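# Sort stickered items into containers matching sticker colors

## Task

Put every item into the container whose color matches the color of the sticker on that item.

## Robot and tools

Setup: four identical i2rt Big YAM arms (arm1, arm2, arm3, arm4). Each has six revolute joints, a two-finger gripper and a wrist camera (armN_cam_wrist). Four fixed room cameras also watch: cam_room_a1, cam_room_a2, cam_room_b1, cam_room_b2. Loose objects may occasionally be nudged by an outside disturbance.

Frame: one shared scene frame, origin on the floor, +z up, lengths in metres. Each foot (base_link) faces along its own +x. Calibrated feet: arm1 at (-0.644, +1.377, +0.914), quat wxyz (+0.682, +0.007, +0.004, +0.731); arm2 at (-0.655, -0.555, +0.928), (+0.747, +0.002, +0.000, -0.665); arm3 at (+0.651, -1.332, +0.868), (+0.663, -0.004, -0.006, -0.748); arm4 at (+0.648, +0.477, +0.879), (+0.687, +0.001, +0.003, +0.727). Reach is roughly 1.0 m from the joint1 axis. The reported hand point lies between the finger pads, about 1 cm short of the tips; fingers extend along the hand's +z and open and close along its y. Printed hand positions may be off, more so at long reach.

Tool move: one action for any subset of arms. Keys are arm1..arm4 plus optional cameras. An arm you omit receives nothing new but may still be pushing toward earlier targets. Per arm:
- joints: absolute targets by name. joint1_rad -2.879..2.879 (yaw about the foot, positive counter-clockwise from above, 0 = along foot's +x); joint2_rad 0..3.141 (shoulder, 0 = upper arm back and roughly level, larger lifts then swings forward); joint3_rad 0..3.019 (elbow, 0 = folded); joint4_rad -1.692..1.57 (wrist pitch, positive tips fingers up); joint5_rad -1.57..1.57 (sideways swing, positive to the arm's right); joint6_rad -2.094..2.094 (roll, positive clockwise viewed from behind); gripper_m 0..0.093, the fingertip gap in metres. Done tolerances: ±0.045, ±0.14, ±0.09, ±0.055, ±0.03, ±0.035 rad, gripper ±0.003 m.
- target: an absolute hand pose, a list of seven numbers [x, y, z, qw, qx, qy, qz], metres and a unit quaternion in the scene frame, same format as the printed hand line. The hand travels in a straight line from its current hand_target toward it. With target, joints may contain only gripper_m, otherwise the call is rejected.
- speed: top path speed in m/s, 0.002..0.5, default 0.25; only allowed with target. Rotation is capped at twice that value in rad/s.
- min_time_s: 0.1..8 s, a lower bound on the duration of that arm's joint motions; used with joints.
All motions of an action start together; hand paths in one action finish together, paced by the slowest. Paths run 0.5..10 s and are cut off after 10 s; no action exceeds 15 s. Paths ignore obstacles and other arms. Each step the commanded pose is limited to 100 mm and 20 degrees from the measured hand, and joints follow by damped IK (position favoured). Expect centimetre-level errors, lag, overshoot of speed near full extension, and wide swings when moving by joints.

Results: each arm's state (joint_positions, Joint velocities, joint torques, hand, hand_target, joint_status, hand_status, on_its_own) and requested images; the pictures line gives image order, and images can trail the state slightly. A 'move' line lists each commanded arm as done or its worst status. Arms not commanded appear under 'as last shown' with 'not commanded'. Status words: off_target (stopped short, maybe still pushing); time_out (each joint then holds a target near where it stood and keeps pushing; resend its reported position to relax it); not_followed / 'joint command not followed' / 'pose unreachable' (a self- and arm-collision check blocked it; the arm may keep trying until given new targets); limit_stop_at_motor_heat (resend). Torques are in joint order, include gravity, have offsets and noise; entries 3 and 4 wrap at ±28 N m. An empty move returns full state, all images and the scene number. If a move or wait is refused, or a stop interferes, the rest of that reply's move, wait and finished_scene calls are skipped.

Gripping: on a firm part at full force the reading may be up to 0.005 m below its width (or up to 0.002 m above). Empty and closed reads 0.000..0.003. Aim about 0.005 m under the first-contact reading for a full grip, lower for soft, small or round objects; soft objects crush further with smaller targets. Open well above the reading to release.

Other tools: wait(seconds 0..10, cameras) lets the scene run without new commands. zoom_image(camera, region [x0,y0,x1,y1] in pixels from the top-left, at most 504 by 504) magnifies the latest image of a camera present in the newest images. read_manual(section "licences") returns licence text only. finished_scene(scene = current scene number) ends the scene permanently; the packing must hold without the robots. After ending the first scene, make no further calls in that reply.

Avoid: pushing arms into each other (including a gripper closing on another arm's fingers; the clearance check lets fingers, housings and cameras meet and can be late), hard impacts, dropping or releasing moving items, letting anything fall far or leave the work area or hit the floor, and prolonged pushing, stretched holds or loaded holds, which heat motors. Past 85 °C a MOTOR HOT line appears; at 100 °C the arm goes limp for 30 to 60 s or more, sometimes without warning. Thinking time lets the scene keep running on the last command.

Each tool is called after "Emit:" by a JSON object that holds its "api" and its "payload".

## Session

Emit:
{"api": "move", "payload": {}}

Scene clock: 0.00 s.
Joint torques (N m): no reading
Motor temperatures (°C): arm1=[21 23 25 23 21 21 21] | arm2=[23 24 24 22 22 20 23] | arm3=[24 23 23 23 24 23 23] | arm4=[22 21 22 22 24 21 24]
Heat: arm1: hottest joint3_rad 25 °C; arm2: hottest joint2_rad 24 °C; arm3: hottest joint1_rad 24 °C; arm4: hottest joint5_rad 24 °C.
Joint velocities: within noise
arm1.joint_positions: joint1_rad=-0.168 joint2_rad=+0.560 joint3_rad=+1.361 joint4_rad=-1.410 joint5_rad=+0.240 joint6_rad=+0.692 gripper_m=+0.09396
arm1.joint_status: not commanded
arm1.hand: x=-0.5739 y=+1.5732 z=+1.4376 quat_wxyz=(-0.303, +0.280, -0.837, -0.359) (m; scene frame)
arm1.hand_target: x=-0.5739 y=+1.5706 z=+1.4504 quat_wxyz=(-0.308, +0.276, -0.832, -0.370) (m; scene frame)
arm1.hand_status: not commanded
arm2.joint_positions: joint1_rad=+0.198 joint2_rad=+0.636 joint3_rad=+1.409 joint4_rad=-1.213 joint5_rad=-0.086 joint6_rad=-0.484 gripper_m=+0.09396
arm2.joint_status: not commanded
arm2.hand: x=-0.5635 y=-0.7948 z=+1.4992 quat_wxyz=(-0.373, -0.297, -0.790, +0.384) (m; scene frame)
arm2.hand_target: x=-0.5645 y=-0.7917 z=+1.5099 quat_wxyz=(-0.379, -0.294, -0.785, +0.392) (m; scene frame)
arm2.hand_status: not commanded
arm3.joint_positions: joint1_rad=+0.130 joint2_rad=+0.649 joint3_rad=+1.447 joint4_rad=-1.615 joint5_rad=+0.075 joint6_rad=+0.392 gripper_m=+0.09396
arm3.joint_status: not commanded
arm3.hand: x=+0.6387 y=-1.5222 z=+1.3768 quat_wxyz=(-0.293, -0.776, -0.507, +0.235) (m; scene frame)
arm3.hand_target: x=+0.6387 y=-1.5210 z=+1.3861 quat_wxyz=(-0.302, -0.772, -0.504, +0.241) (m; scene frame)
arm3.hand_status: not commanded
arm4.joint_positions: joint1_rad=+0.147 joint2_rad=+0.586 joint3_rad=+1.324 joint4_rad=-1.592 joint5_rad=+0.245 joint6_rad=+0.670 gripper_m=+0.09396
arm4.joint_status: not commanded
arm4.hand: x=+0.6543 y=+0.6697 z=+1.3488 quat_wxyz=(-0.224, +0.451, -0.815, -0.287) (m; scene frame)
arm4.hand_target: x=+0.6546 y=+0.6685 z=+1.3591 quat_wxyz=(-0.227, +0.447, -0.812, -0.299) (m; scene frame)
arm4.hand_status: not commanded
pictures: arm1_cam_wrist, arm2_cam_wrist, arm3_cam_wrist, arm4_cam_wrist, cam_room_a1, cam_room_a2, cam_room_b1, cam_room_b2
Images, in order (width x height): arm1_cam_wrist 672x504, arm2_cam_wrist 672x504, arm3_cam_wrist 672x504, arm4_cam_wrist 672x504, cam_room_a1 672x504, cam_room_a2 672x504, cam_room_b1 672x504, cam_room_b2 672x504.

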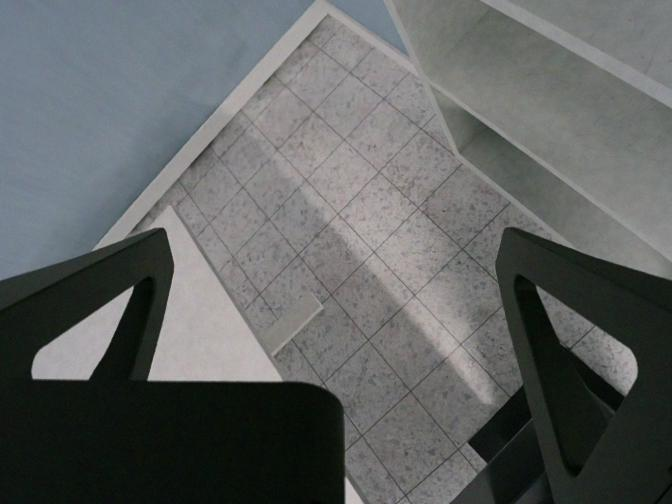

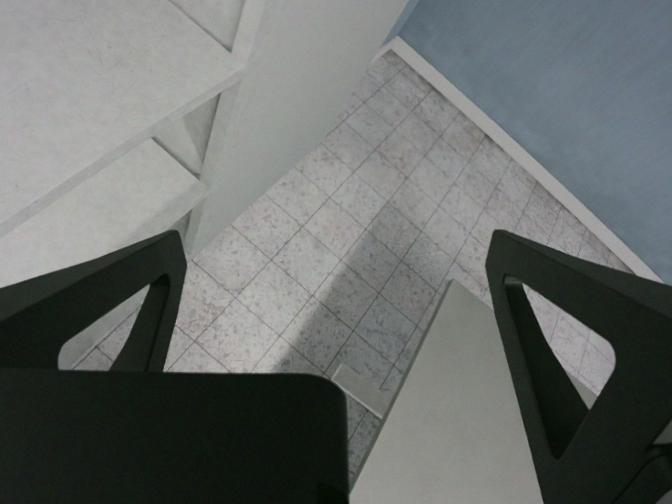

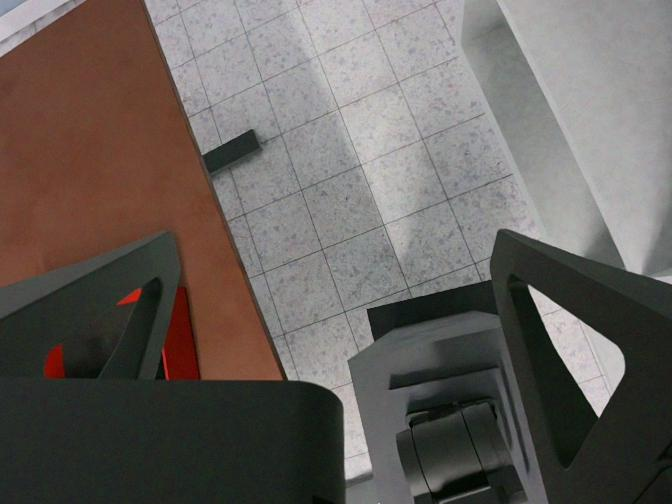

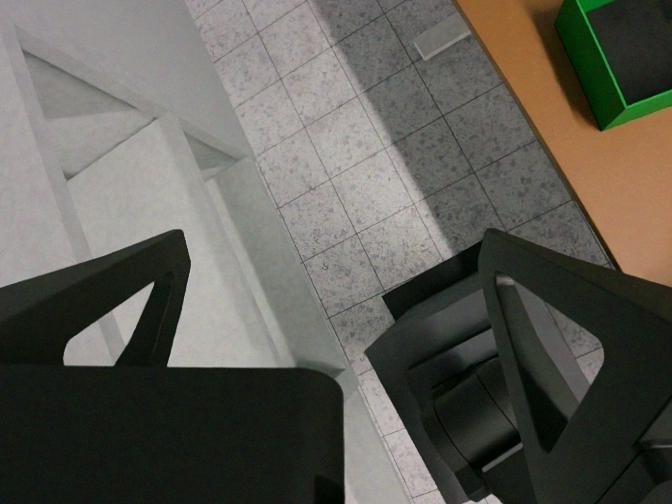

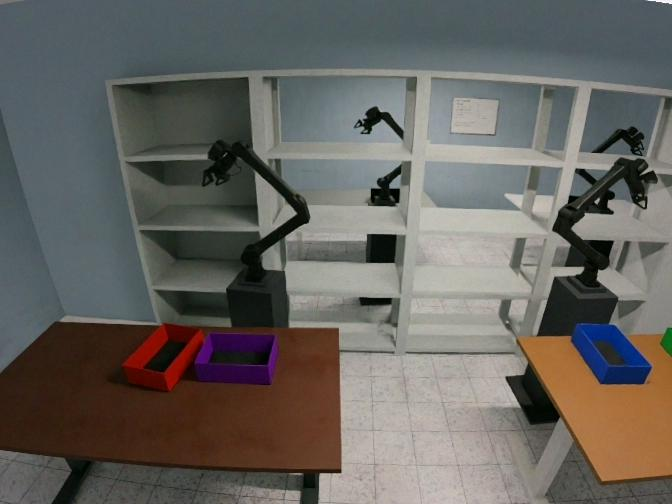

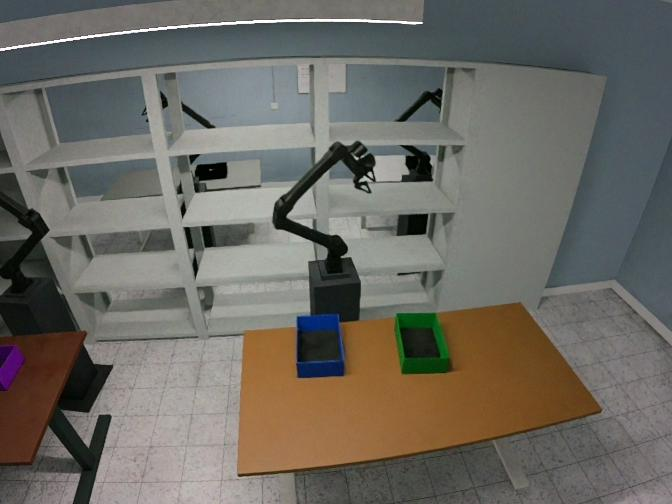

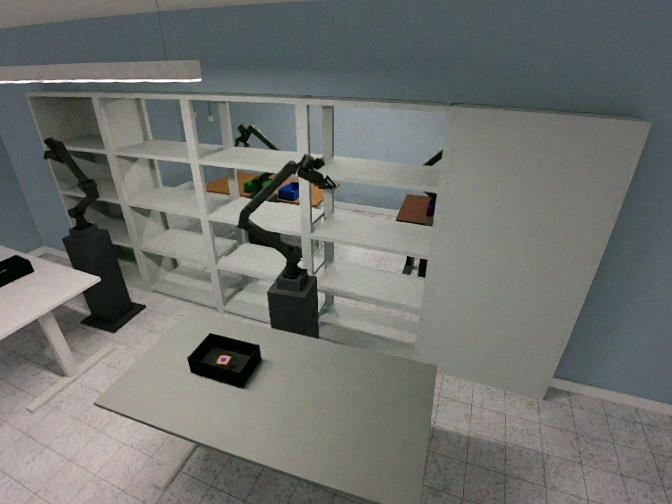

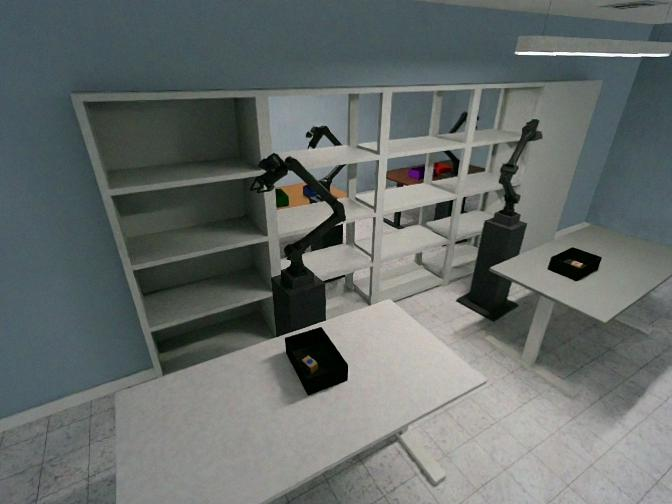

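Emit:
{"api": "move", "payload": {"arm1": {"joints":{"joint1_rad":1.75,"joint2_rad":1.44,"joint3_rad":1.80,"joint4_rad":-1.58,"joint5_rad":0,"joint6_rad":0},"min_time_s":3.5}, "arm2": {"joints":{"joint1_rad":-1.57,"joint2_rad":1.44,"joint3_rad":1.80,"joint4_rad":-1.58,"joint5_rad":0,"joint6_rad":0},"min_time_s":3.5}, "arm3": {"joints":{"joint1_rad":1.6,"joint2_rad":1.44,"joint3_rad":1.80,"joint4_rad":-1.58,"joint5_rad":0,"joint6_rad":0},"min_time_s":3.5}, "arm4": {"joints":{"joint1_rad":-1.5,"joint2_rad":1.44,"joint3_rad":1.80,"joint4_rad":-1.58,"joint5_rad":0,"joint6_rad":0},"min_time_s":3.5}, "cameras": ["arm1_cam_wrist","arm2_cam_wrist","arm3_cam_wrist","arm4_cam_wrist"]}}

Emit:
{"api": "zoom_image", "payload": {"camera": "arm1_cam_wrist", "region": [80, 0, 584, 378]}}

Scene clock: 13.50 s.
Joint torques (N m): arm1=[-2.67 -8.82 16.23 0.58 0.06 -0.02] | arm2=[1.32 -12.4 15.65 0.8 0.06 0.22] | arm3=[1.26 -13.27 13.27 1.06 0.02 -0.12] | arm4=[1.32 -12.1 12.07 0.98 0 -0.09]
Motor temperatures (°C): arm1=[21 23 28 23 21 21 21] | arm2=[23 24 27 22 22 20 23] | arm3=[24 23 25 23 24 23 23] | arm4=[22 21 25 22 24 21 24]
Heat: arm1: hottest joint3_rad 28 °C; arm2: hottest joint3_rad 27 °C; arm3: hottest joint3_rad 25 °C; arm4: hottest joint3_rad 25 °C.
move: arm1 done; arm2 done; arm3 done; arm4 done
Joint velocities: within noise
arm1.joint_positions: joint1_rad=+1.757 joint2_rad=+1.439 joint3_rad=+1.738 joint4_rad=-1.569 joint5_rad=+0.000 joint6_rad=+0.009 gripper_m=+0.09398
arm1.joint_status: all done
arm1.hand: x=-1.1001 y=+1.2561 z=+1.3114 quat_wxyz=(+0.018, +0.980, +0.122, -0.156) (m; scene frame)
arm1.hand_target: x=-1.1050 y=+1.2581 z=+1.3374 quat_wxyz=(+0.019, +0.976, +0.122, -0.181) (m; scene frame)
arm1.hand_status: not commanded
arm2.joint_positions: joint1_rad=-1.578 joint2_rad=+1.427 joint3_rad=+1.741 joint4_rad=-1.567 joint5_rad=-0.001 joint6_rad=-0.015 gripper_m=+0.09396
arm2.joint_status: all done
arm2.hand: x=-1.1285 y=-0.6084 z=+1.3245 quat_wxyz=(-0.007, -0.986, -0.062, +0.157) (m; scene frame)
arm2.hand_target: x=-1.1350 y=-0.6128 z=+1.3435 quat_wxyz=(-0.009, -0.983, -0.058, +0.173) (m; scene frame)
arm2.hand_status: not commanded
arm3.joint_positions: joint1_rad=+1.598 joint2_rad=+1.438 joint3_rad=+1.746 joint4_rad=-1.591 joint5_rad=+0.001 joint6_rad=+0.008 gripper_m=+0.09397
arm3.joint_status: all done
arm3.hand: x=+1.1216 y=-1.3711 z=+1.2617 quat_wxyz=(-0.144, -0.049, -0.988, +0.013) (m; scene frame)
arm3.hand_target: x=+1.1308 y=-1.3705 z=+1.2851 quat_wxyz=(-0.175, -0.044, -0.983, +0.015) (m; scene frame)
arm3.hand_status: not commanded
arm4.joint_positions: joint1_rad=-1.507 joint2_rad=+1.430 joint3_rad=+1.749 joint4_rad=-1.592 joint5_rad=+0.003 joint6_rad=+0.015 gripper_m=+0.09396
arm4.joint_status: all done
arm4.hand: x=+1.1178 y=+0.5344 z=+1.2743 quat_wxyz=(-0.145, +0.052, -0.988, -0.007) (m; scene frame)
arm4.hand_target: x=+1.1285 y=+0.5396 z=+1.2931 quat_wxyz=(-0.172, +0.063, -0.983, -0.010) (m; scene frame)
arm4.hand_status: not commanded
pictures: arm1_cam_wrist, arm2_cam_wrist, arm3_cam_wrist, arm4_cam_wrist
Images, in order (width x height): arm1_cam_wrist 672x504, arm2_cam_wrist 672x504, arm3_cam_wrist 672x504, arm4_cam_wrist 672x504.

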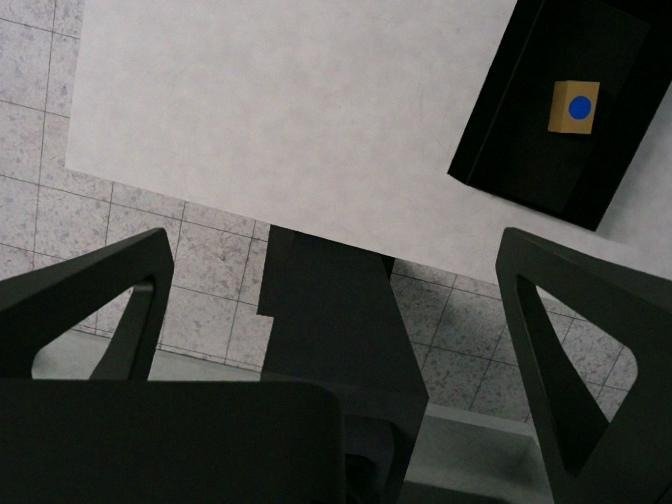

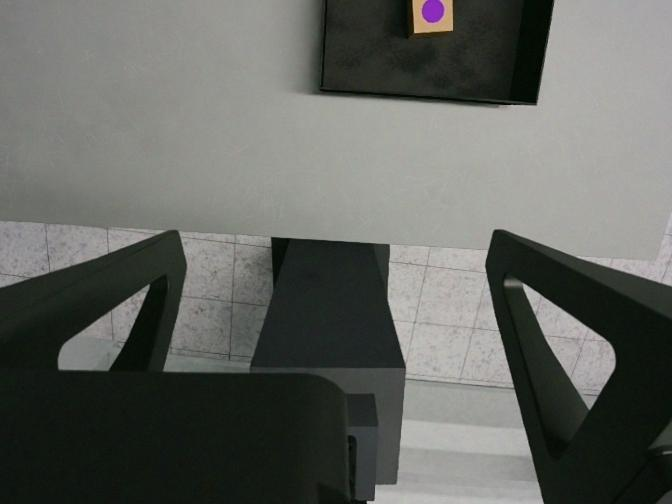

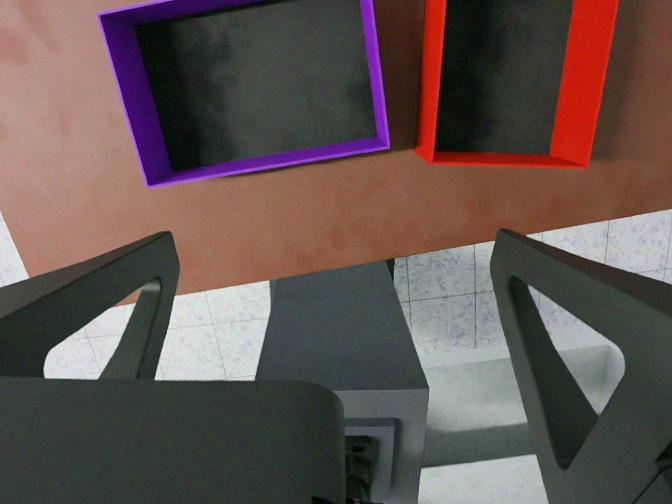

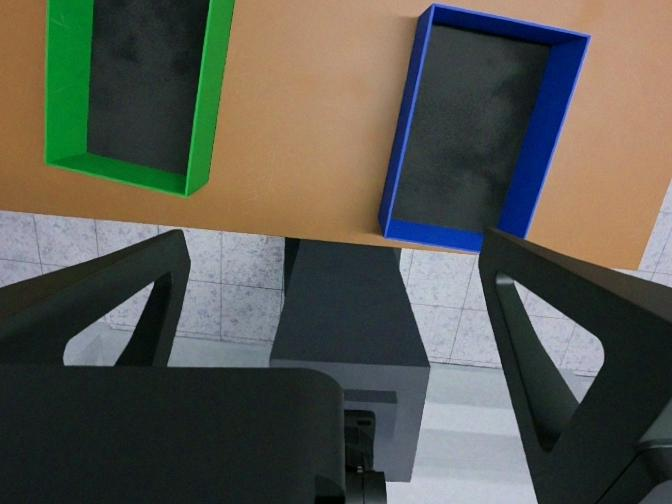

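Scaled by 1.000.

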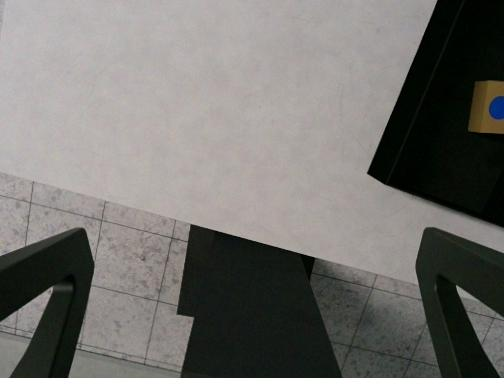

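Emit:
{"api": "move", "payload": {"arm1": {"target":[-1.17,1.53,1.2,0,0.992,0.127,0]}, "arm2": {"target":[-1.26,-0.515,1.2,0,0.997,0.078,0]}, "cameras": ["arm1_cam_wrist","arm2_cam_wrist"]}}

Scene clock: 27.90 s.
Joint torques (N m): arm1=[-1.03 -15.03 15.95 -0.14 -0.01 0] | arm2=[0.56 -20.31 15.3 0.14 0.09 -0.09] | arm3=[1.32 -13.39 13.27 1.07 0.01 -0.13] | arm4=[1.55 -12.16 11.99 0.95 -0.04 -0.06]
Motor temperatures (°C): arm1=[21 24 31 23 21 21 21] | arm2=[23 24 32 22 22 20 23] | arm3=[24 24 27 23 24 23 23] | arm4=[22 22 26 22 24 21 24]
Heat: arm1: hottest joint3_rad 31 °C; arm2: hottest joint3_rad 32 °C; arm3: hottest joint3_rad 27 °C; arm4: hottest joint3_rad 26 °C.
move: arm1 off_target; arm2 off_target
Joint velocities: within noise
arm1.joint_positions: joint1_rad=+1.217 joint2_rad=+1.804 joint3_rad=+1.852 joint4_rad=-1.683 joint5_rad=+0.002 joint6_rad=-0.525 gripper_m=+0.09398
arm1.joint_status: not commanded
arm1.hand: x=-1.1585 y=+1.5297 z=+1.1768 quat_wxyz=(+0.009, +0.992, +0.120, +0.022) (m; scene frame)
arm1.hand_target: x=-1.1688 y=+1.5297 z=+1.1998 quat_wxyz=(+0.000, +0.992, +0.127, +0.000) (m; scene frame)
arm1.hand_status: off_target (0.026 m and 2.9 deg from the pose sent, 0.304 m and 18.0 deg at the start)
arm2.joint_positions: joint1_rad=-1.754 joint2_rad=+1.912 joint3_rad=+2.021 joint4_rad=-1.670 joint5_rad=-0.006 joint6_rad=-0.209 gripper_m=+0.09396
arm2.joint_status: not commanded
arm2.hand: x=-1.2490 y=-0.5177 z=+1.1852 quat_wxyz=(-0.001, -0.997, -0.071, +0.004) (m; scene frame)
arm2.hand_target: x=-1.2589 y=-0.5150 z=+1.1995 quat_wxyz=(+0.003, -0.997, -0.078, +0.019) (m; scene frame)
arm2.hand_status: off_target (0.019 m and 0.9 deg from the pose sent, 0.204 m and 18.2 deg at the start; a joint's target at an end of its range on 29 of 62 steps)
arm3, arm4: as last shown
arm4.joint_positions: joint1_rad=-1.507 joint2_rad=+1.430 joint3_rad=+1.749 joint4_rad=-1.592 joint5_rad=+0.003 joint6_rad=+0.014 gripper_m=+0.09396
arm4.hand: x=+1.1178 y=+0.5344 z=+1.2743 quat_wxyz=(-0.145, +0.053, -0.988, -0.007) (m; scene frame)
pictures: arm1_cam_wrist, arm2_cam_wrist
Images, in order (width x height): arm1_cam_wrist 672x504, arm2_cam_wrist 672x504.

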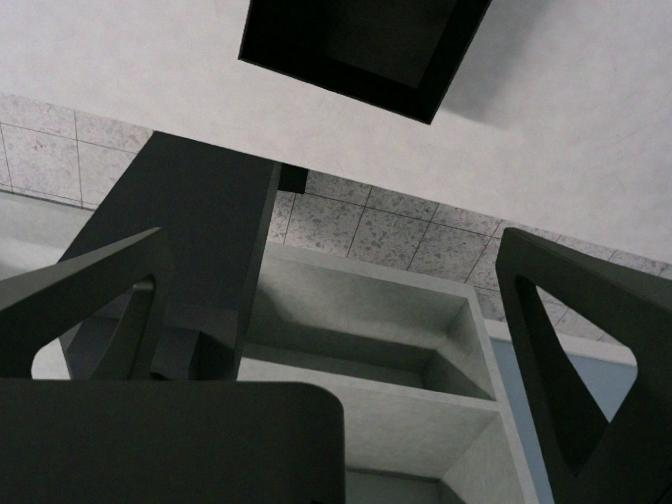

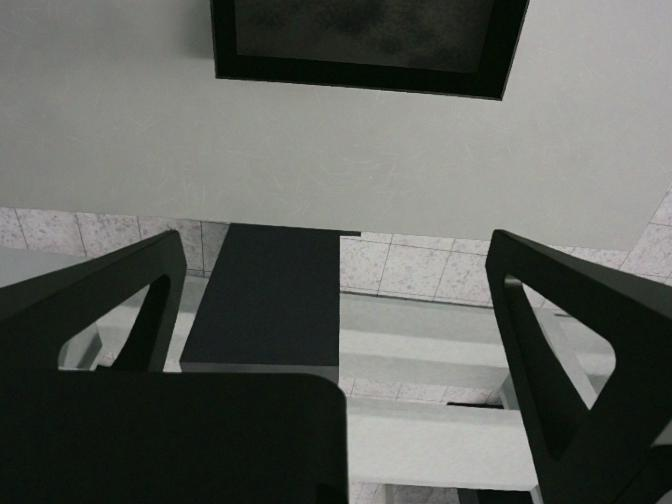

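Emit:
{"api": "move", "payload": {"arm1": {"target":[-1.12,1.55,1.0,0,0.992,0.127,0]}, "arm2": {"target":[-1.21,-0.51,1.05,0,0.997,0.078,0]}, "cameras": ["arm1_cam_wrist","arm2_cam_wrist"]}}

Scene clock: 49.60 s.
Joint torques (N m): arm1=[-2.78 -12.75 10.03 0.85 0.04 -0.06] | arm2=[-0.03 -21.3 9.46 1.17 0.11 -0.09] | arm3=[1.14 -13.1 13.24 1.07 0.01 -0.12] | arm4=[1.32 -12.45 12.05 0.92 0.01 -0.1]
Motor temperatures (°C): arm1=[21 24 31 23 21 21 21] | arm2=[23 25 35 22 22 20 23] | arm3=[24 24 30 23 24 23 23] | arm4=[22 23 29 22 24 21 24]
Heat: arm1: hottest joint3_rad 31 °C; arm2: hottest joint3_rad 35 °C; arm3: hottest joint3_rad 30 °C; arm4: hottest joint3_rad 29 °C.
move: arm1 done; arm2 done
Joint velocities: within noise
arm1.joint_positions: joint1_rad=+1.163 joint2_rad=+1.772 joint3_rad=+1.332 joint4_rad=-1.164 joint5_rad=+0.002 joint6_rad=-0.591 gripper_m=+0.09398
arm1.joint_status: not commanded
arm1.hand: x=-1.1152 y=+1.5445 z=+0.9992 quat_wxyz=(+0.004, +0.992, +0.126, +0.008) (m; scene frame)
arm1.hand_target: x=-1.1198 y=+1.5500 z=+1.0000 quat_wxyz=(+0.000, +0.992, +0.127, +0.000) (m; scene frame)
arm1.hand_status: done (0.007 m and 1.0 deg from the pose sent, 0.182 m and 2.9 deg at the start)
arm2.joint_positions: joint1_rad=-1.761 joint2_rad=+1.858 joint3_rad=+1.569 joint4_rad=-1.302 joint5_rad=-0.006 joint6_rad=-0.223 gripper_m=+0.09396
arm2.joint_status: not commanded
arm2.hand: x=-1.2092 y=-0.5158 z=+1.0450 quat_wxyz=(-0.003, -0.997, -0.075, -0.010) (m; scene frame)
arm2.hand_target: x=-1.2101 y=-0.5100 z=+1.0502 quat_wxyz=(+0.000, -0.997, -0.078, +0.000) (m; scene frame)
arm2.hand_status: done (0.008 m and 1.3 deg from the pose sent, 0.141 m and 0.9 deg at the start)
arm3, arm4: as last shown
pictures: arm1_cam_wrist, arm2_cam_wrist
Images, in order (width x height): arm1_cam_wrist 672x504, arm2_cam_wrist 672x504.

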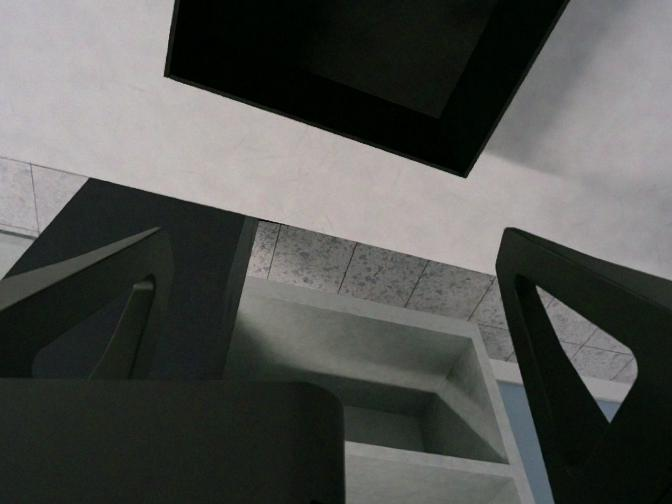

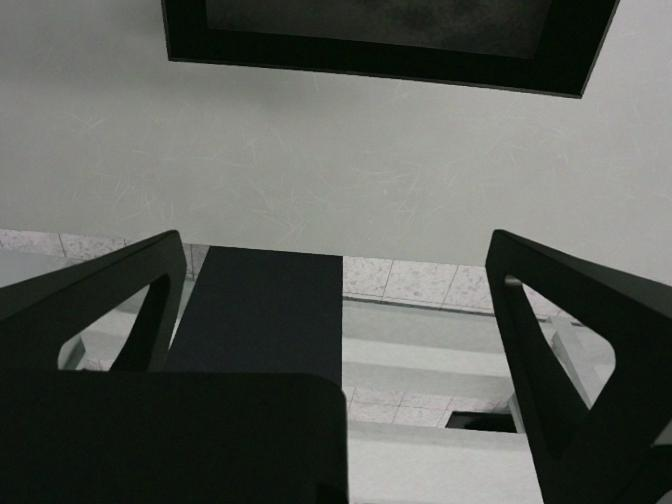

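Emit:
{"api": "move", "payload": {"arm1": {"target":[-1.224,1.542,0.98,0,0.992,0.127,0]}, "arm2": {"target":[-1.30,-0.512,0.98,0,0.997,0.078,0]}, "cameras": ["arm1_cam_wrist","arm2_cam_wrist"]}}

Scene clock: 74.97 s.
Joint torques (N m): arm1=[-1.38 -16.38 14.64 -0.05 -0.05 0.09] | arm2=[1.14 -22.95 14.2 0.54 0.08 0.06] | arm3=[1.26 -13.33 13.29 1.06 0 -0.12] | arm4=[1.08 -12.04 11.93 0.99 -0.01 -0.09]
Motor temperatures (°C): arm1=[21 24 32 23 21 21 21] | arm2=[23 26 31 22 22 20 23] | arm3=[24 24 32 23 24 23 23] | arm4=[22 23 32 22 24 21 24]
Heat: arm1: hottest joint3_rad 32 °C; arm2: hottest joint3_rad 31 °C; arm3: hottest joint3_rad 32 °C; arm4: hottest joint3_rad 32 °C.
move: arm1 off_target; arm2 off_target
Joint velocities: within noise
arm1.joint_positions: joint1_rad=+1.227 joint2_rad=+2.023 joint3_rad=+1.608 joint4_rad=-1.212 joint5_rad=+0.002 joint6_rad=-0.538 gripper_m=+0.09398
arm1.joint_status: not commanded
arm1.hand: x=-1.2049 y=+1.5365 z=+0.9629 quat_wxyz=(+0.008, +0.991, +0.131, +0.019) (m; scene frame)
arm1.hand_target: x=-1.2229 y=+1.5418 z=+0.9804 quat_wxyz=(+0.000, +0.992, +0.127, -0.001) (m; scene frame)
arm1.hand_status: off_target (0.026 m and 2.4 deg from the pose sent, 0.110 m and 1.0 deg at the start)
arm2.joint_positions: joint1_rad=-1.761 joint2_rad=+2.121 joint3_rad=+1.773 joint4_rad=-1.264 joint5_rad=-0.006 joint6_rad=-0.223 gripper_m=+0.09396
arm2.joint_status: not commanded
arm2.hand: x=-1.2800 y=-0.5103 z=+0.9668 quat_wxyz=(-0.005, -0.997, -0.075, -0.021) (m; scene frame)
arm2.hand_target: x=-1.2990 y=-0.5121 z=+0.9804 quat_wxyz=(+0.000, -0.997, -0.078, +0.000) (m; scene frame)
arm2.hand_status: off_target (0.024 m and 2.5 deg from the pose sent, 0.112 m and 1.3 deg at the start)
arm3, arm4: as last shown
pictures: arm1_cam_wrist, arm2_cam_wrist
Images, in order (width x height): arm1_cam_wrist 672x504, arm2_cam_wrist 672x504.

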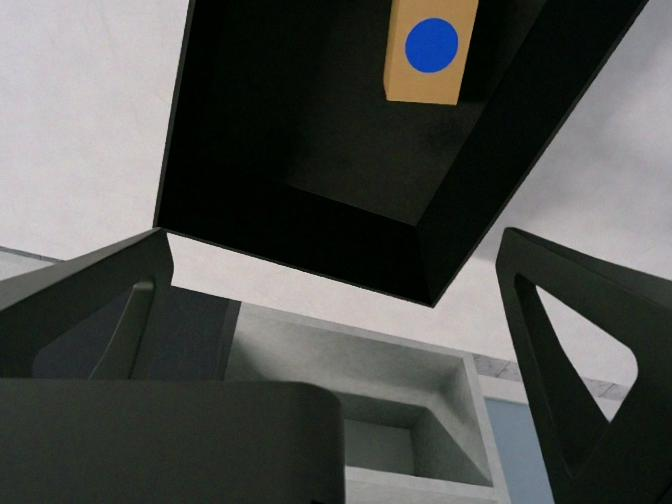

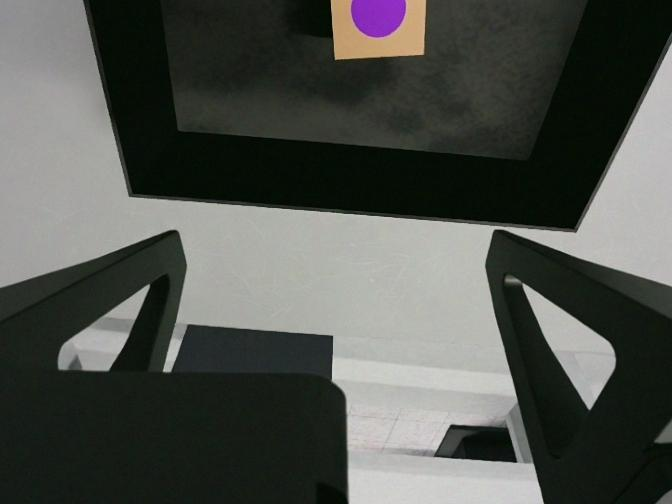

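Emit:
{"api": "move", "payload": {"arm1": {"target":[-1.262,1.585,0.925,0,0.996,0.090,0]}, "arm2": {"target":[-1.348,-0.498,0.925,0,0.995,0.101,0]}, "cameras": ["arm1_cam_wrist","arm2_cam_wrist"]}}

Scene clock: 85.87 s.
Joint torques (N m): arm1=[-1.49 -19.96 14.23 0.53 -0.02 0.09] | arm2=[0.03 -24.29 14.27 0.42 0.11 -0.08] | arm3=[1.26 -13.22 13.31 1.09 0.01 -0.12] | arm4=[1.32 -12.57 11.88 0.9 -0.03 -0.09]
Motor temperatures (°C): arm1=[21 25 34 23 21 21 21] | arm2=[23 27 33 22 22 20 23] | arm3=[24 24 32 23 24 23 23] | arm4=[22 23 33 22 24 21 24]
Heat: arm1: hottest joint3_rad 34 °C; arm2: hottest joint3_rad 33 °C; arm3: hottest joint3_rad 32 °C; arm4: hottest joint3_rad 33 °C.
move: arm1 off_target; arm2 off_target
Joint velocities: within noise
arm1.joint_positions: joint1_rad=+1.179 joint2_rad=+2.214 joint3_rad=+1.763 joint4_rad=-1.200 joint5_rad=+0.002 joint6_rad=-0.511 gripper_m=+0.09398
arm1.joint_status: not commanded
arm1.hand: x=-1.2384 y=+1.5772 z=+0.9031 quat_wxyz=(+0.013, +0.995, +0.094, +0.029) (m; scene frame)
arm1.hand_target: x=-1.2606 y=+1.5845 z=+0.9258 quat_wxyz=(+0.000, +0.996, +0.090, +0.000) (m; scene frame)
arm1.hand_status: off_target (0.033 m and 3.7 deg from the pose sent, 0.084 m and 5.3 deg at the start)
arm2.joint_positions: joint1_rad=-1.761 joint2_rad=+2.303 joint3_rad=+1.960 joint4_rad=-1.258 joint5_rad=-0.006 joint6_rad=-0.270 gripper_m=+0.09396
arm2.joint_status: not commanded
arm2.hand: x=-1.3310 y=-0.5064 z=+0.9171 quat_wxyz=(-0.004, -0.995, -0.098, -0.015) (m; scene frame)
arm2.hand_target: x=-1.3470 y=-0.4981 z=+0.9252 quat_wxyz=(+0.000, -0.995, -0.101, +0.000) (m; scene frame)
arm2.hand_status: off_target (0.021 m and 1.9 deg from the pose sent, 0.081 m and 3.9 deg at the start)
arm3, arm4: as last shown
pictures: arm1_cam_wrist, arm2_cam_wrist
Images, in order (width x height): arm1_cam_wrist 672x504, arm2_cam_wrist 672x504.

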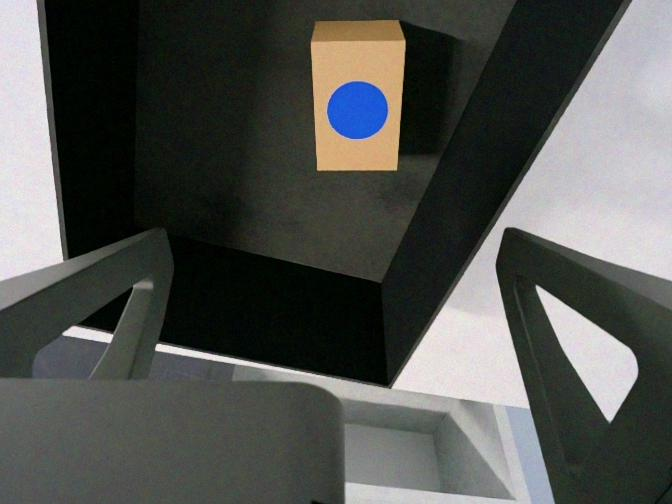

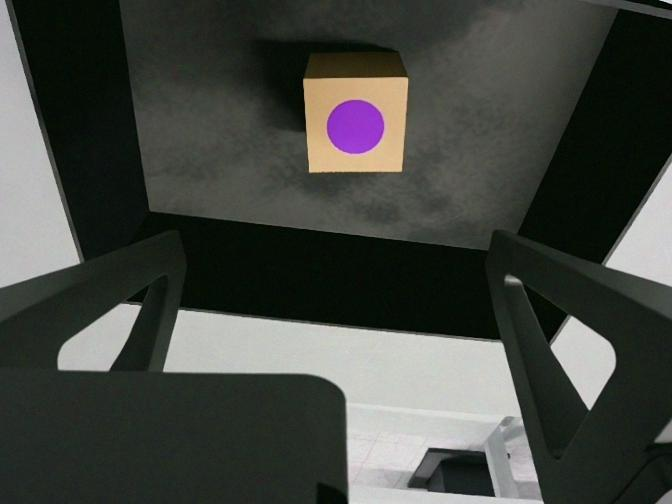

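Emit:
{"api": "move", "payload": {"arm1": {"target":[-1.279,1.590,0.823,0,0.996,0.090,0],"speed":0.1}, "arm2": {"target":[-1.350,-0.490,0.808,0,0.995,0.101,0],"speed":0.1}, "cameras": ["arm1_cam_wrist","arm2_cam_wrist"]}}

Scene clock: 95.73 s.
Joint torques (N m): arm1=[-1.61 -19.49 13.52 0.75 -0.02 0.15] | arm2=[-0.03 -23.71 10.76 1.24 0.08 -0.08] | arm3=[1.2 -13.1 13.31 1.06 0.01 -0.12] | arm4=[1.32 -12.45 11.95 0.99 -0.02 -0.09]
Motor temperatures (°C): arm1=[21 26 33 23 21 21 21] | arm2=[23 28 33 22 22 20 23] | arm3=[24 24 33 23 24 23 23] | arm4=[22 23 33 22 24 21 24]
Heat: arm1: hottest joint3_rad 33 °C; arm2: hottest joint3_rad 33 °C; arm3: hottest joint3_rad 33 °C; arm4: hottest joint3_rad 33 °C.
move: arm1 off_target; arm2 off_target
Joint velocities: within noise
arm1.joint_positions: joint1_rad=+1.179 joint2_rad=+2.370 joint3_rad=+1.792 joint4_rad=-1.061 joint5_rad=+0.002 joint6_rad=-0.511 gripper_m=+0.09398
arm1.joint_status: not commanded
arm1.hand: x=-1.2553 y=+1.5826 z=+0.8140 quat_wxyz=(+0.011, +0.995, +0.094, +0.024) (m; scene frame)
arm1.hand_target: x=-1.2779 y=+1.5896 z=+0.8239 quat_wxyz=(+0.000, +0.996, +0.090, +0.000) (m; scene frame)
arm1.hand_status: off_target (0.026 m and 3.1 deg from the pose sent, 0.091 m and 3.7 deg at the start)
arm2.joint_positions: joint1_rad=-1.772 joint2_rad=+2.444 joint3_rad=+1.960 joint4_rad=-1.086 joint5_rad=-0.006 joint6_rad=-0.280 gripper_m=+0.09396
arm2.joint_status: not commanded
arm2.hand: x=-1.3463 y=-0.4976 z=+0.8229 quat_wxyz=(-0.002, -0.995, -0.098, +0.000) (m; scene frame)
arm2.hand_target: x=-1.3493 y=-0.4901 z=+0.8082 quat_wxyz=(+0.000, -0.995, -0.101, +0.000) (m; scene frame)
arm2.hand_status: off_target (0.017 m and 0.4 deg from the pose sent, 0.112 m and 1.9 deg at the start)
arm3, arm4: as last shown
pictures: arm1_cam_wrist, arm2_cam_wrist
Images, in order (width x height): arm1_cam_wrist 672x504, arm2_cam_wrist 672x504.

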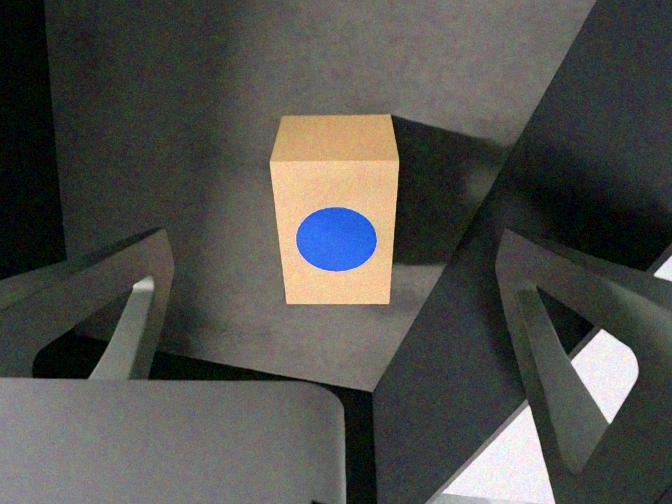

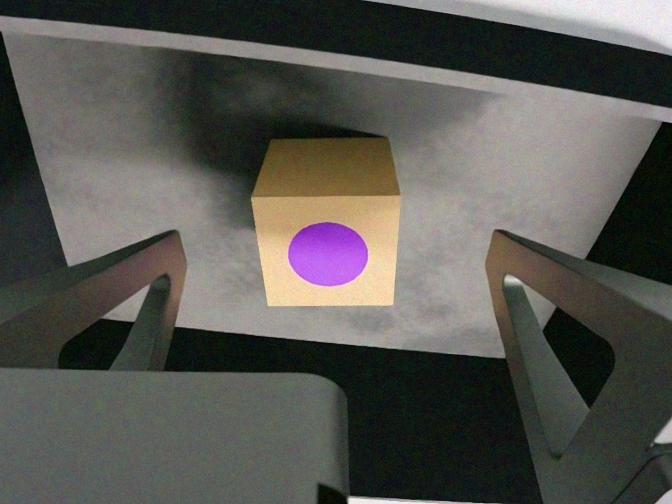

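Emit:
{"api": "move", "payload": {"arm1": {"target":[-1.279,1.588,0.775,0,0.996,0.090,0],"speed":0.08,"joints":{"gripper_m":0.07}}, "arm2": {"target":[-1.350,-0.490,0.758,0,0.995,0.101,0],"speed":0.08,"joints":{"gripper_m":0.075}}, "cameras": ["arm1_cam_wrist","arm2_cam_wrist"]}}

Scene clock: 102.60 s.
Joint torques (N m): arm1=[-1.26 -19.08 12.59 0.76 -0.02 0.1] | arm2=[-0.09 -24.53 11.25 1.21 0.08 -0.08] | arm3=[1.2 -13.16 13.3 1.07 0 -0.12] | arm4=[1.61 -12.57 12.01 1.09 -0.05 -0.1]
Motor temperatures (°C): arm1=[21 26 33 23 21 21 21] | arm2=[23 28 33 22 22 20 23] | arm3=[24 24 33 23 24 23 23] | arm4=[22 23 34 22 24 21 24]
Heat: arm1: hottest joint3_rad 33 °C; arm2: hottest joint3_rad 33 °C; arm3: hottest joint3_rad 33 °C; arm4: hottest joint3_rad 34 °C.
move: arm1 off_target; arm2 off_target
Joint velocities: within noise
arm1.joint_positions: joint1_rad=+1.179 joint2_rad=+2.445 joint3_rad=+1.792 joint4_rad=-0.986 joint5_rad=+0.002 joint6_rad=-0.508 gripper_m=+0.07007
arm1.joint_status: all done
arm1.hand: x=-1.2552 y=+1.5824 z=+0.7660 quat_wxyz=(+0.011, +0.995, +0.093, +0.024) (m; scene frame)
arm1.hand_target: x=-1.2781 y=+1.5876 z=+0.7759 quat_wxyz=(+0.000, +0.996, +0.090, +0.000) (m; scene frame)
arm1.hand_status: off_target (0.026 m and 3.0 deg from the pose sent, 0.046 m and 3.1 deg at the start)
arm2.joint_positions: joint1_rad=-1.772 joint2_rad=+2.527 joint3_rad=+1.960 joint4_rad=-1.018 joint5_rad=-0.006 joint6_rad=-0.281 gripper_m=+0.07510
arm2.joint_status: all done
arm2.hand: x=-1.3416 y=-0.4978 z=+0.7675 quat_wxyz=(-0.003, -0.995, -0.098, -0.007) (m; scene frame)
arm2.hand_target: x=-1.3493 y=-0.4900 z=+0.7581 quat_wxyz=(+0.000, -0.995, -0.101, +0.000) (m; scene frame)
arm2.hand_status: off_target (0.015 m and 0.9 deg from the pose sent, 0.065 m and 0.4 deg at the start)
arm3, arm4: as last shown
pictures: arm1_cam_wrist, arm2_cam_wrist
Images, in order (width x height): arm1_cam_wrist 672x504, arm2_cam_wrist 672x504.

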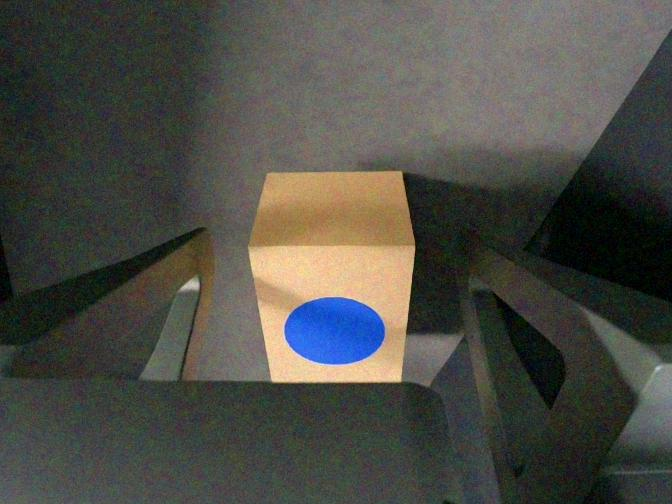

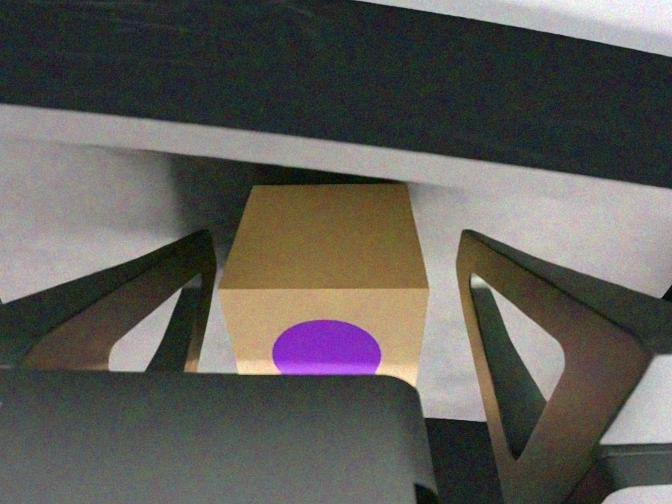

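Emit:
{"api": "move", "payload": {"arm1": {"target":[-1.260,1.590,0.770,0,0.996,0.090,0],"speed":0.08}, "arm2": {"target":[-1.329,-0.488,0.756,0,0.995,0.101,0],"speed":0.08}, "cameras": ["arm1_cam_wrist","arm2_cam_wrist"]}}

Scene clock: 113.03 s.
Joint torques (N m): arm1=[-2.49 -22.12 8.21 0.8 0.04 -0.01] | arm2=[-0.09 -27.63 7.84 1.17 0.1 -0.09] | arm3=[1.26 -13.33 13.29 1.07 0.01 -0.13] | arm4=[0.79 -11.99 12.08 0.96 -0.04 -0.12]
Motor temperatures (°C): arm1=[21 26 34 23 21 21 21] | arm2=[23 28 33 22 22 20 23] | arm3=[24 25 34 23 24 23 23] | arm4=[22 23 34 22 24 21 24]
Heat: arm1: hottest joint3_rad 34 °C; arm2: hottest joint3_rad 33 °C; arm3: hottest joint3_rad 34 °C; arm4: hottest joint3_rad 34 °C.
move: arm1 off_target; arm2 off_target
Joint velocities: within noise
arm1.joint_positions: joint1_rad=+1.179 joint2_rad=+2.445 joint3_rad=+1.762 joint4_rad=-0.938 joint5_rad=+0.002 joint6_rad=-0.508 gripper_m=+0.07007
arm1.joint_status: not commanded
arm1.hand: x=-1.2524 y=+1.5814 z=+0.7565 quat_wxyz=(+0.007, +0.996, +0.093, +0.016) (m; scene frame)
arm1.hand_target: x=-1.2598 y=+1.5899 z=+0.7700 quat_wxyz=(+0.000, +0.996, +0.090, +0.000) (m; scene frame)
arm1.hand_status: off_target (0.018 m and 2.0 deg from the pose sent, 0.010 m and 3.0 deg at the start)
arm2.joint_positions: joint1_rad=-1.778 joint2_rad=+2.524 joint3_rad=+1.891 joint4_rad=-0.960 joint5_rad=-0.006 joint6_rad=-0.286 gripper_m=+0.07510
arm2.joint_status: not commanded
arm2.hand: x=-1.3245 y=-0.4950 z=+0.7476 quat_wxyz=(-0.004, -0.995, -0.098, -0.011) (m; scene frame)
arm2.hand_target: x=-1.3290 y=-0.4879 z=+0.7561 quat_wxyz=(+0.000, -0.995, -0.101, +0.000) (m; scene frame)
arm2.hand_status: off_target (0.012 m and 1.4 deg from the pose sent, 0.020 m and 0.9 deg at the start)
arm3, arm4: as last shown
pictures: arm1_cam_wrist, arm2_cam_wrist
Images, in order (width x height): arm1_cam_wrist 672x504, arm2_cam_wrist 672x504.

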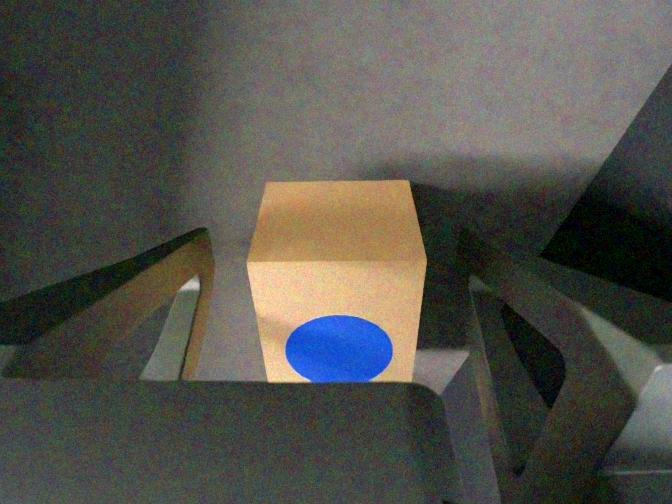

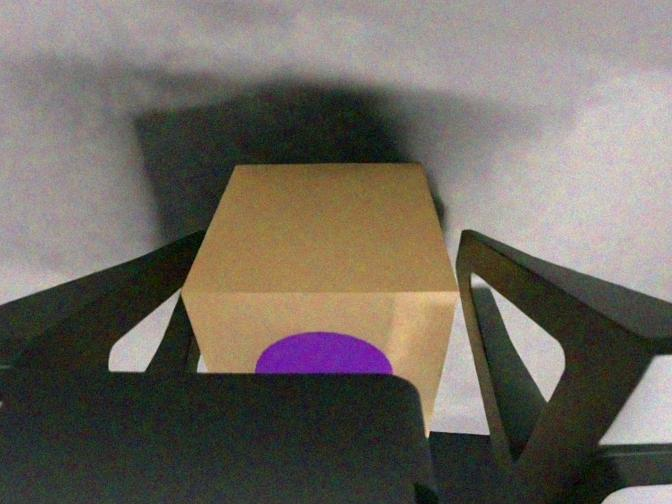

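Emit:
{"api": "move", "payload": {"arm1": {"target":[-1.236,1.592,0.775,0,0.996,0.090,0],"speed":0.08}, "arm2": {"joints":{"gripper_m":0.04}}, "cameras": ["arm1_cam_wrist","arm2_cam_wrist"]}}

Scene clock: 123.10 s.
Joint torques (N m): arm1=[-2.49 -21.07 7.84 0.88 0.05 -0.07] | arm2=[-0.15 -27.63 7.86 1.16 0.04 -0.08] | arm3=[1.26 -13.22 13.26 1.09 0.01 -0.12] | arm4=[1.2 -11.87 12.03 0.99 -0.06 -0.11]
Motor temperatures (°C): arm1=[21 26 33 23 21 21 21] | arm2=[23 28 32 22 22 20 23] | arm3=[24 25 34 23 24 23 23] | arm4=[22 23 35 22 24 21 24]
Heat: arm1: hottest joint3_rad 33 °C; arm2: hottest joint3_rad 32 °C; arm3: hottest joint3_rad 34 °C; arm4: hottest joint3_rad 35 °C.
move: arm1 off_target; arm2 off_target
Joint velocities: within noise
arm1.joint_positions: joint1_rad=+1.163 joint2_rad=+2.396 joint3_rad=+1.665 joint4_rad=-0.895 joint5_rad=+0.002 joint6_rad=-0.518 gripper_m=+0.07007
arm1.joint_status: not commanded
arm1.hand: x=-1.2278 y=+1.5836 z=+0.7588 quat_wxyz=(+0.009, +0.996, +0.090, +0.018) (m; scene frame)
arm1.hand_target: x=-1.2358 y=+1.5919 z=+0.7750 quat_wxyz=(+0.000, +0.996, +0.090, +0.000) (m; scene frame)
arm1.hand_status: off_target (0.020 m and 2.2 deg from the pose sent, 0.027 m and 2.0 deg at the start)
arm2.joint_positions: joint1_rad=-1.778 joint2_rad=+2.523 joint3_rad=+1.891 joint4_rad=-0.959 joint5_rad=-0.005 joint6_rad=-0.287 gripper_m=+0.05320
arm2.joint_status: gripper_m off_target (ended at +0.05322, target +0.04000)
arm2.hand: x=-1.3247 y=-0.4948 z=+0.7479 quat_wxyz=(-0.003, -0.995, -0.098, -0.011) (m; scene frame)
arm2.hand_target: x=-1.3288 y=-0.4880 z=+0.7559 quat_wxyz=(+0.000, -0.995, -0.101, +0.000) (m; scene frame)
arm2.hand_status: not commanded
arm3.joint_positions: joint1_rad=+1.598 joint2_rad=+1.438 joint3_rad=+1.746 joint4_rad=-1.591 joint5_rad=+0.001 joint6_rad=+0.008 gripper_m=+0.09397
arm3.joint_status: not commanded
arm3.hand: x=+1.1216 y=-1.3711 z=+1.2617 quat_wxyz=(-0.144, -0.049, -0.988, +0.013) (m; scene frame)
arm3.hand_target: x=+1.1308 y=-1.3705 z=+1.2851 quat_wxyz=(-0.175, -0.044, -0.983, +0.015) (m; scene frame)
arm3.hand_status: not commanded
arm4.joint_positions: joint1_rad=-1.507 joint2_rad=+1.430 joint3_rad=+1.749 joint4_rad=-1.592 joint5_rad=+0.003 joint6_rad=+0.014 gripper_m=+0.09396
arm4.joint_status: not commanded
arm4.hand: x=+1.1178 y=+0.5344 z=+1.2743 quat_wxyz=(-0.145, +0.053, -0.988, -0.007) (m; scene frame)
arm4.hand_target: x=+1.1285 y=+0.5396 z=+1.2931 quat_wxyz=(-0.172, +0.063, -0.983, -0.010) (m; scene frame)
arm4.hand_status: not commanded
pictures: arm1_cam_wrist, arm2_cam_wrist
Images, in order (width x height): arm1_cam_wrist 672x504, arm2_cam_wrist 672x504.

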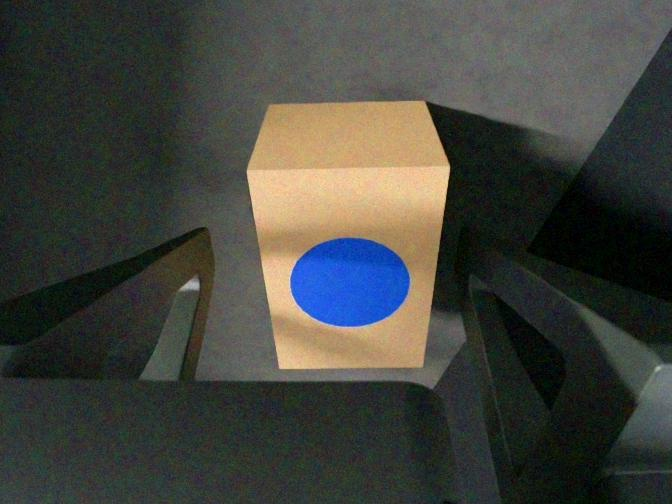

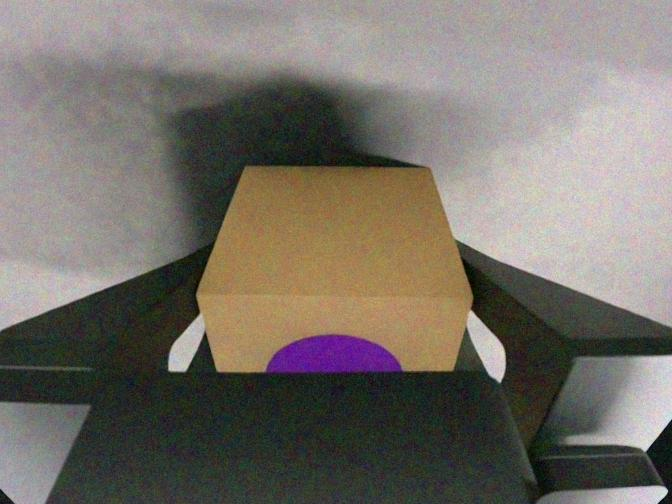

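Emit:
{"api": "move", "payload": {"arm1": {"joints":{"gripper_m":0.025}}, "arm2": {"target":[-1.25,-0.52,1.15,0,-0.995,-0.101,0],"speed":0.15}, "cameras": ["arm1_cam_wrist","arm2_cam_wrist"]}}

Scene clock: 128.70 s.
Joint torques (N m): arm1=[-2.37 -21.77 7.76 0.84 0.01 -0.07] | arm2=[1.49 -21.66 14.83 0.03 -0.01 0.21] | arm3=[1.2 -13.1 13.27 1.05 0 -0.12] | arm4=[1.08 -12.4 12 0.83 -0.04 -0.06]
Motor temperatures (°C): arm1=[21 27 32 23 21 21 21] | arm2=[23 29 31 22 22 20 23] | arm3=[24 25 34 23 24 23 23] | arm4=[22 23 35 22 24 21 24]
Heat: arm1: hottest joint3_rad 32 °C; arm2: hottest joint3_rad 31 °C; arm3: hottest joint3_rad 34 °C; arm4: hottest joint3_rad 35 °C.
move: arm1 off_target; arm2 off_target
Joint velocities: within noise
arm1.joint_positions: joint1_rad=+1.163 joint2_rad=+2.396 joint3_rad=+1.665 joint4_rad=-0.895 joint5_rad=+0.003 joint6_rad=-0.519 gripper_m=+0.04312
arm1.joint_status: gripper_m off_target (ended at +0.04316, target +0.02500)
arm1.hand: x=-1.2278 y=+1.5838 z=+0.7588 quat_wxyz=(+0.008, +0.996, +0.090, +0.018) (m; scene frame)
arm1.hand_target: x=-1.2358 y=+1.5919 z=+0.7749 quat_wxyz=(+0.000, +0.996, +0.090, +0.000) (m; scene frame)
arm1.hand_status: not commanded
arm2.joint_positions: joint1_rad=-1.758 joint2_rad=+1.914 joint3_rad=+1.872 joint4_rad=-1.570 joint5_rad=-0.005 joint6_rad=-0.278 gripper_m=+0.05320
arm2.joint_status: not commanded
arm2.hand: x=-1.2385 y=-0.5153 z=+1.1278 quat_wxyz=(-0.005, -0.994, -0.104, -0.021) (m; scene frame)
arm2.hand_target: x=-1.2489 y=-0.5201 z=+1.1500 quat_wxyz=(+0.000, -0.995, -0.101, +0.001) (m; scene frame)
arm2.hand_status: off_target (0.025 m and 2.5 deg from the pose sent, 0.410 m and 1.3 deg at the start)
arm3, arm4: as last shown
pictures: arm1_cam_wrist, arm2_cam_wrist
Images, in order (width x height): arm1_cam_wrist 672x504, arm2_cam_wrist 672x504.

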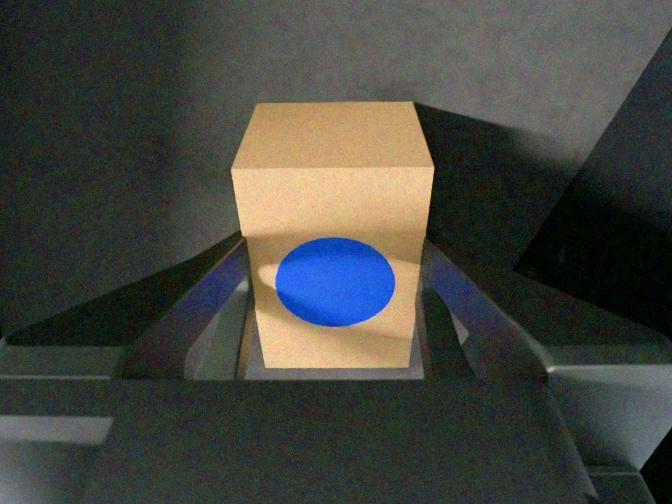

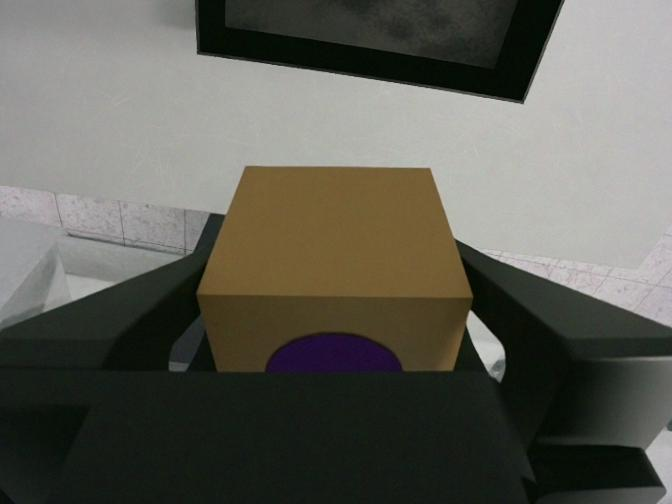

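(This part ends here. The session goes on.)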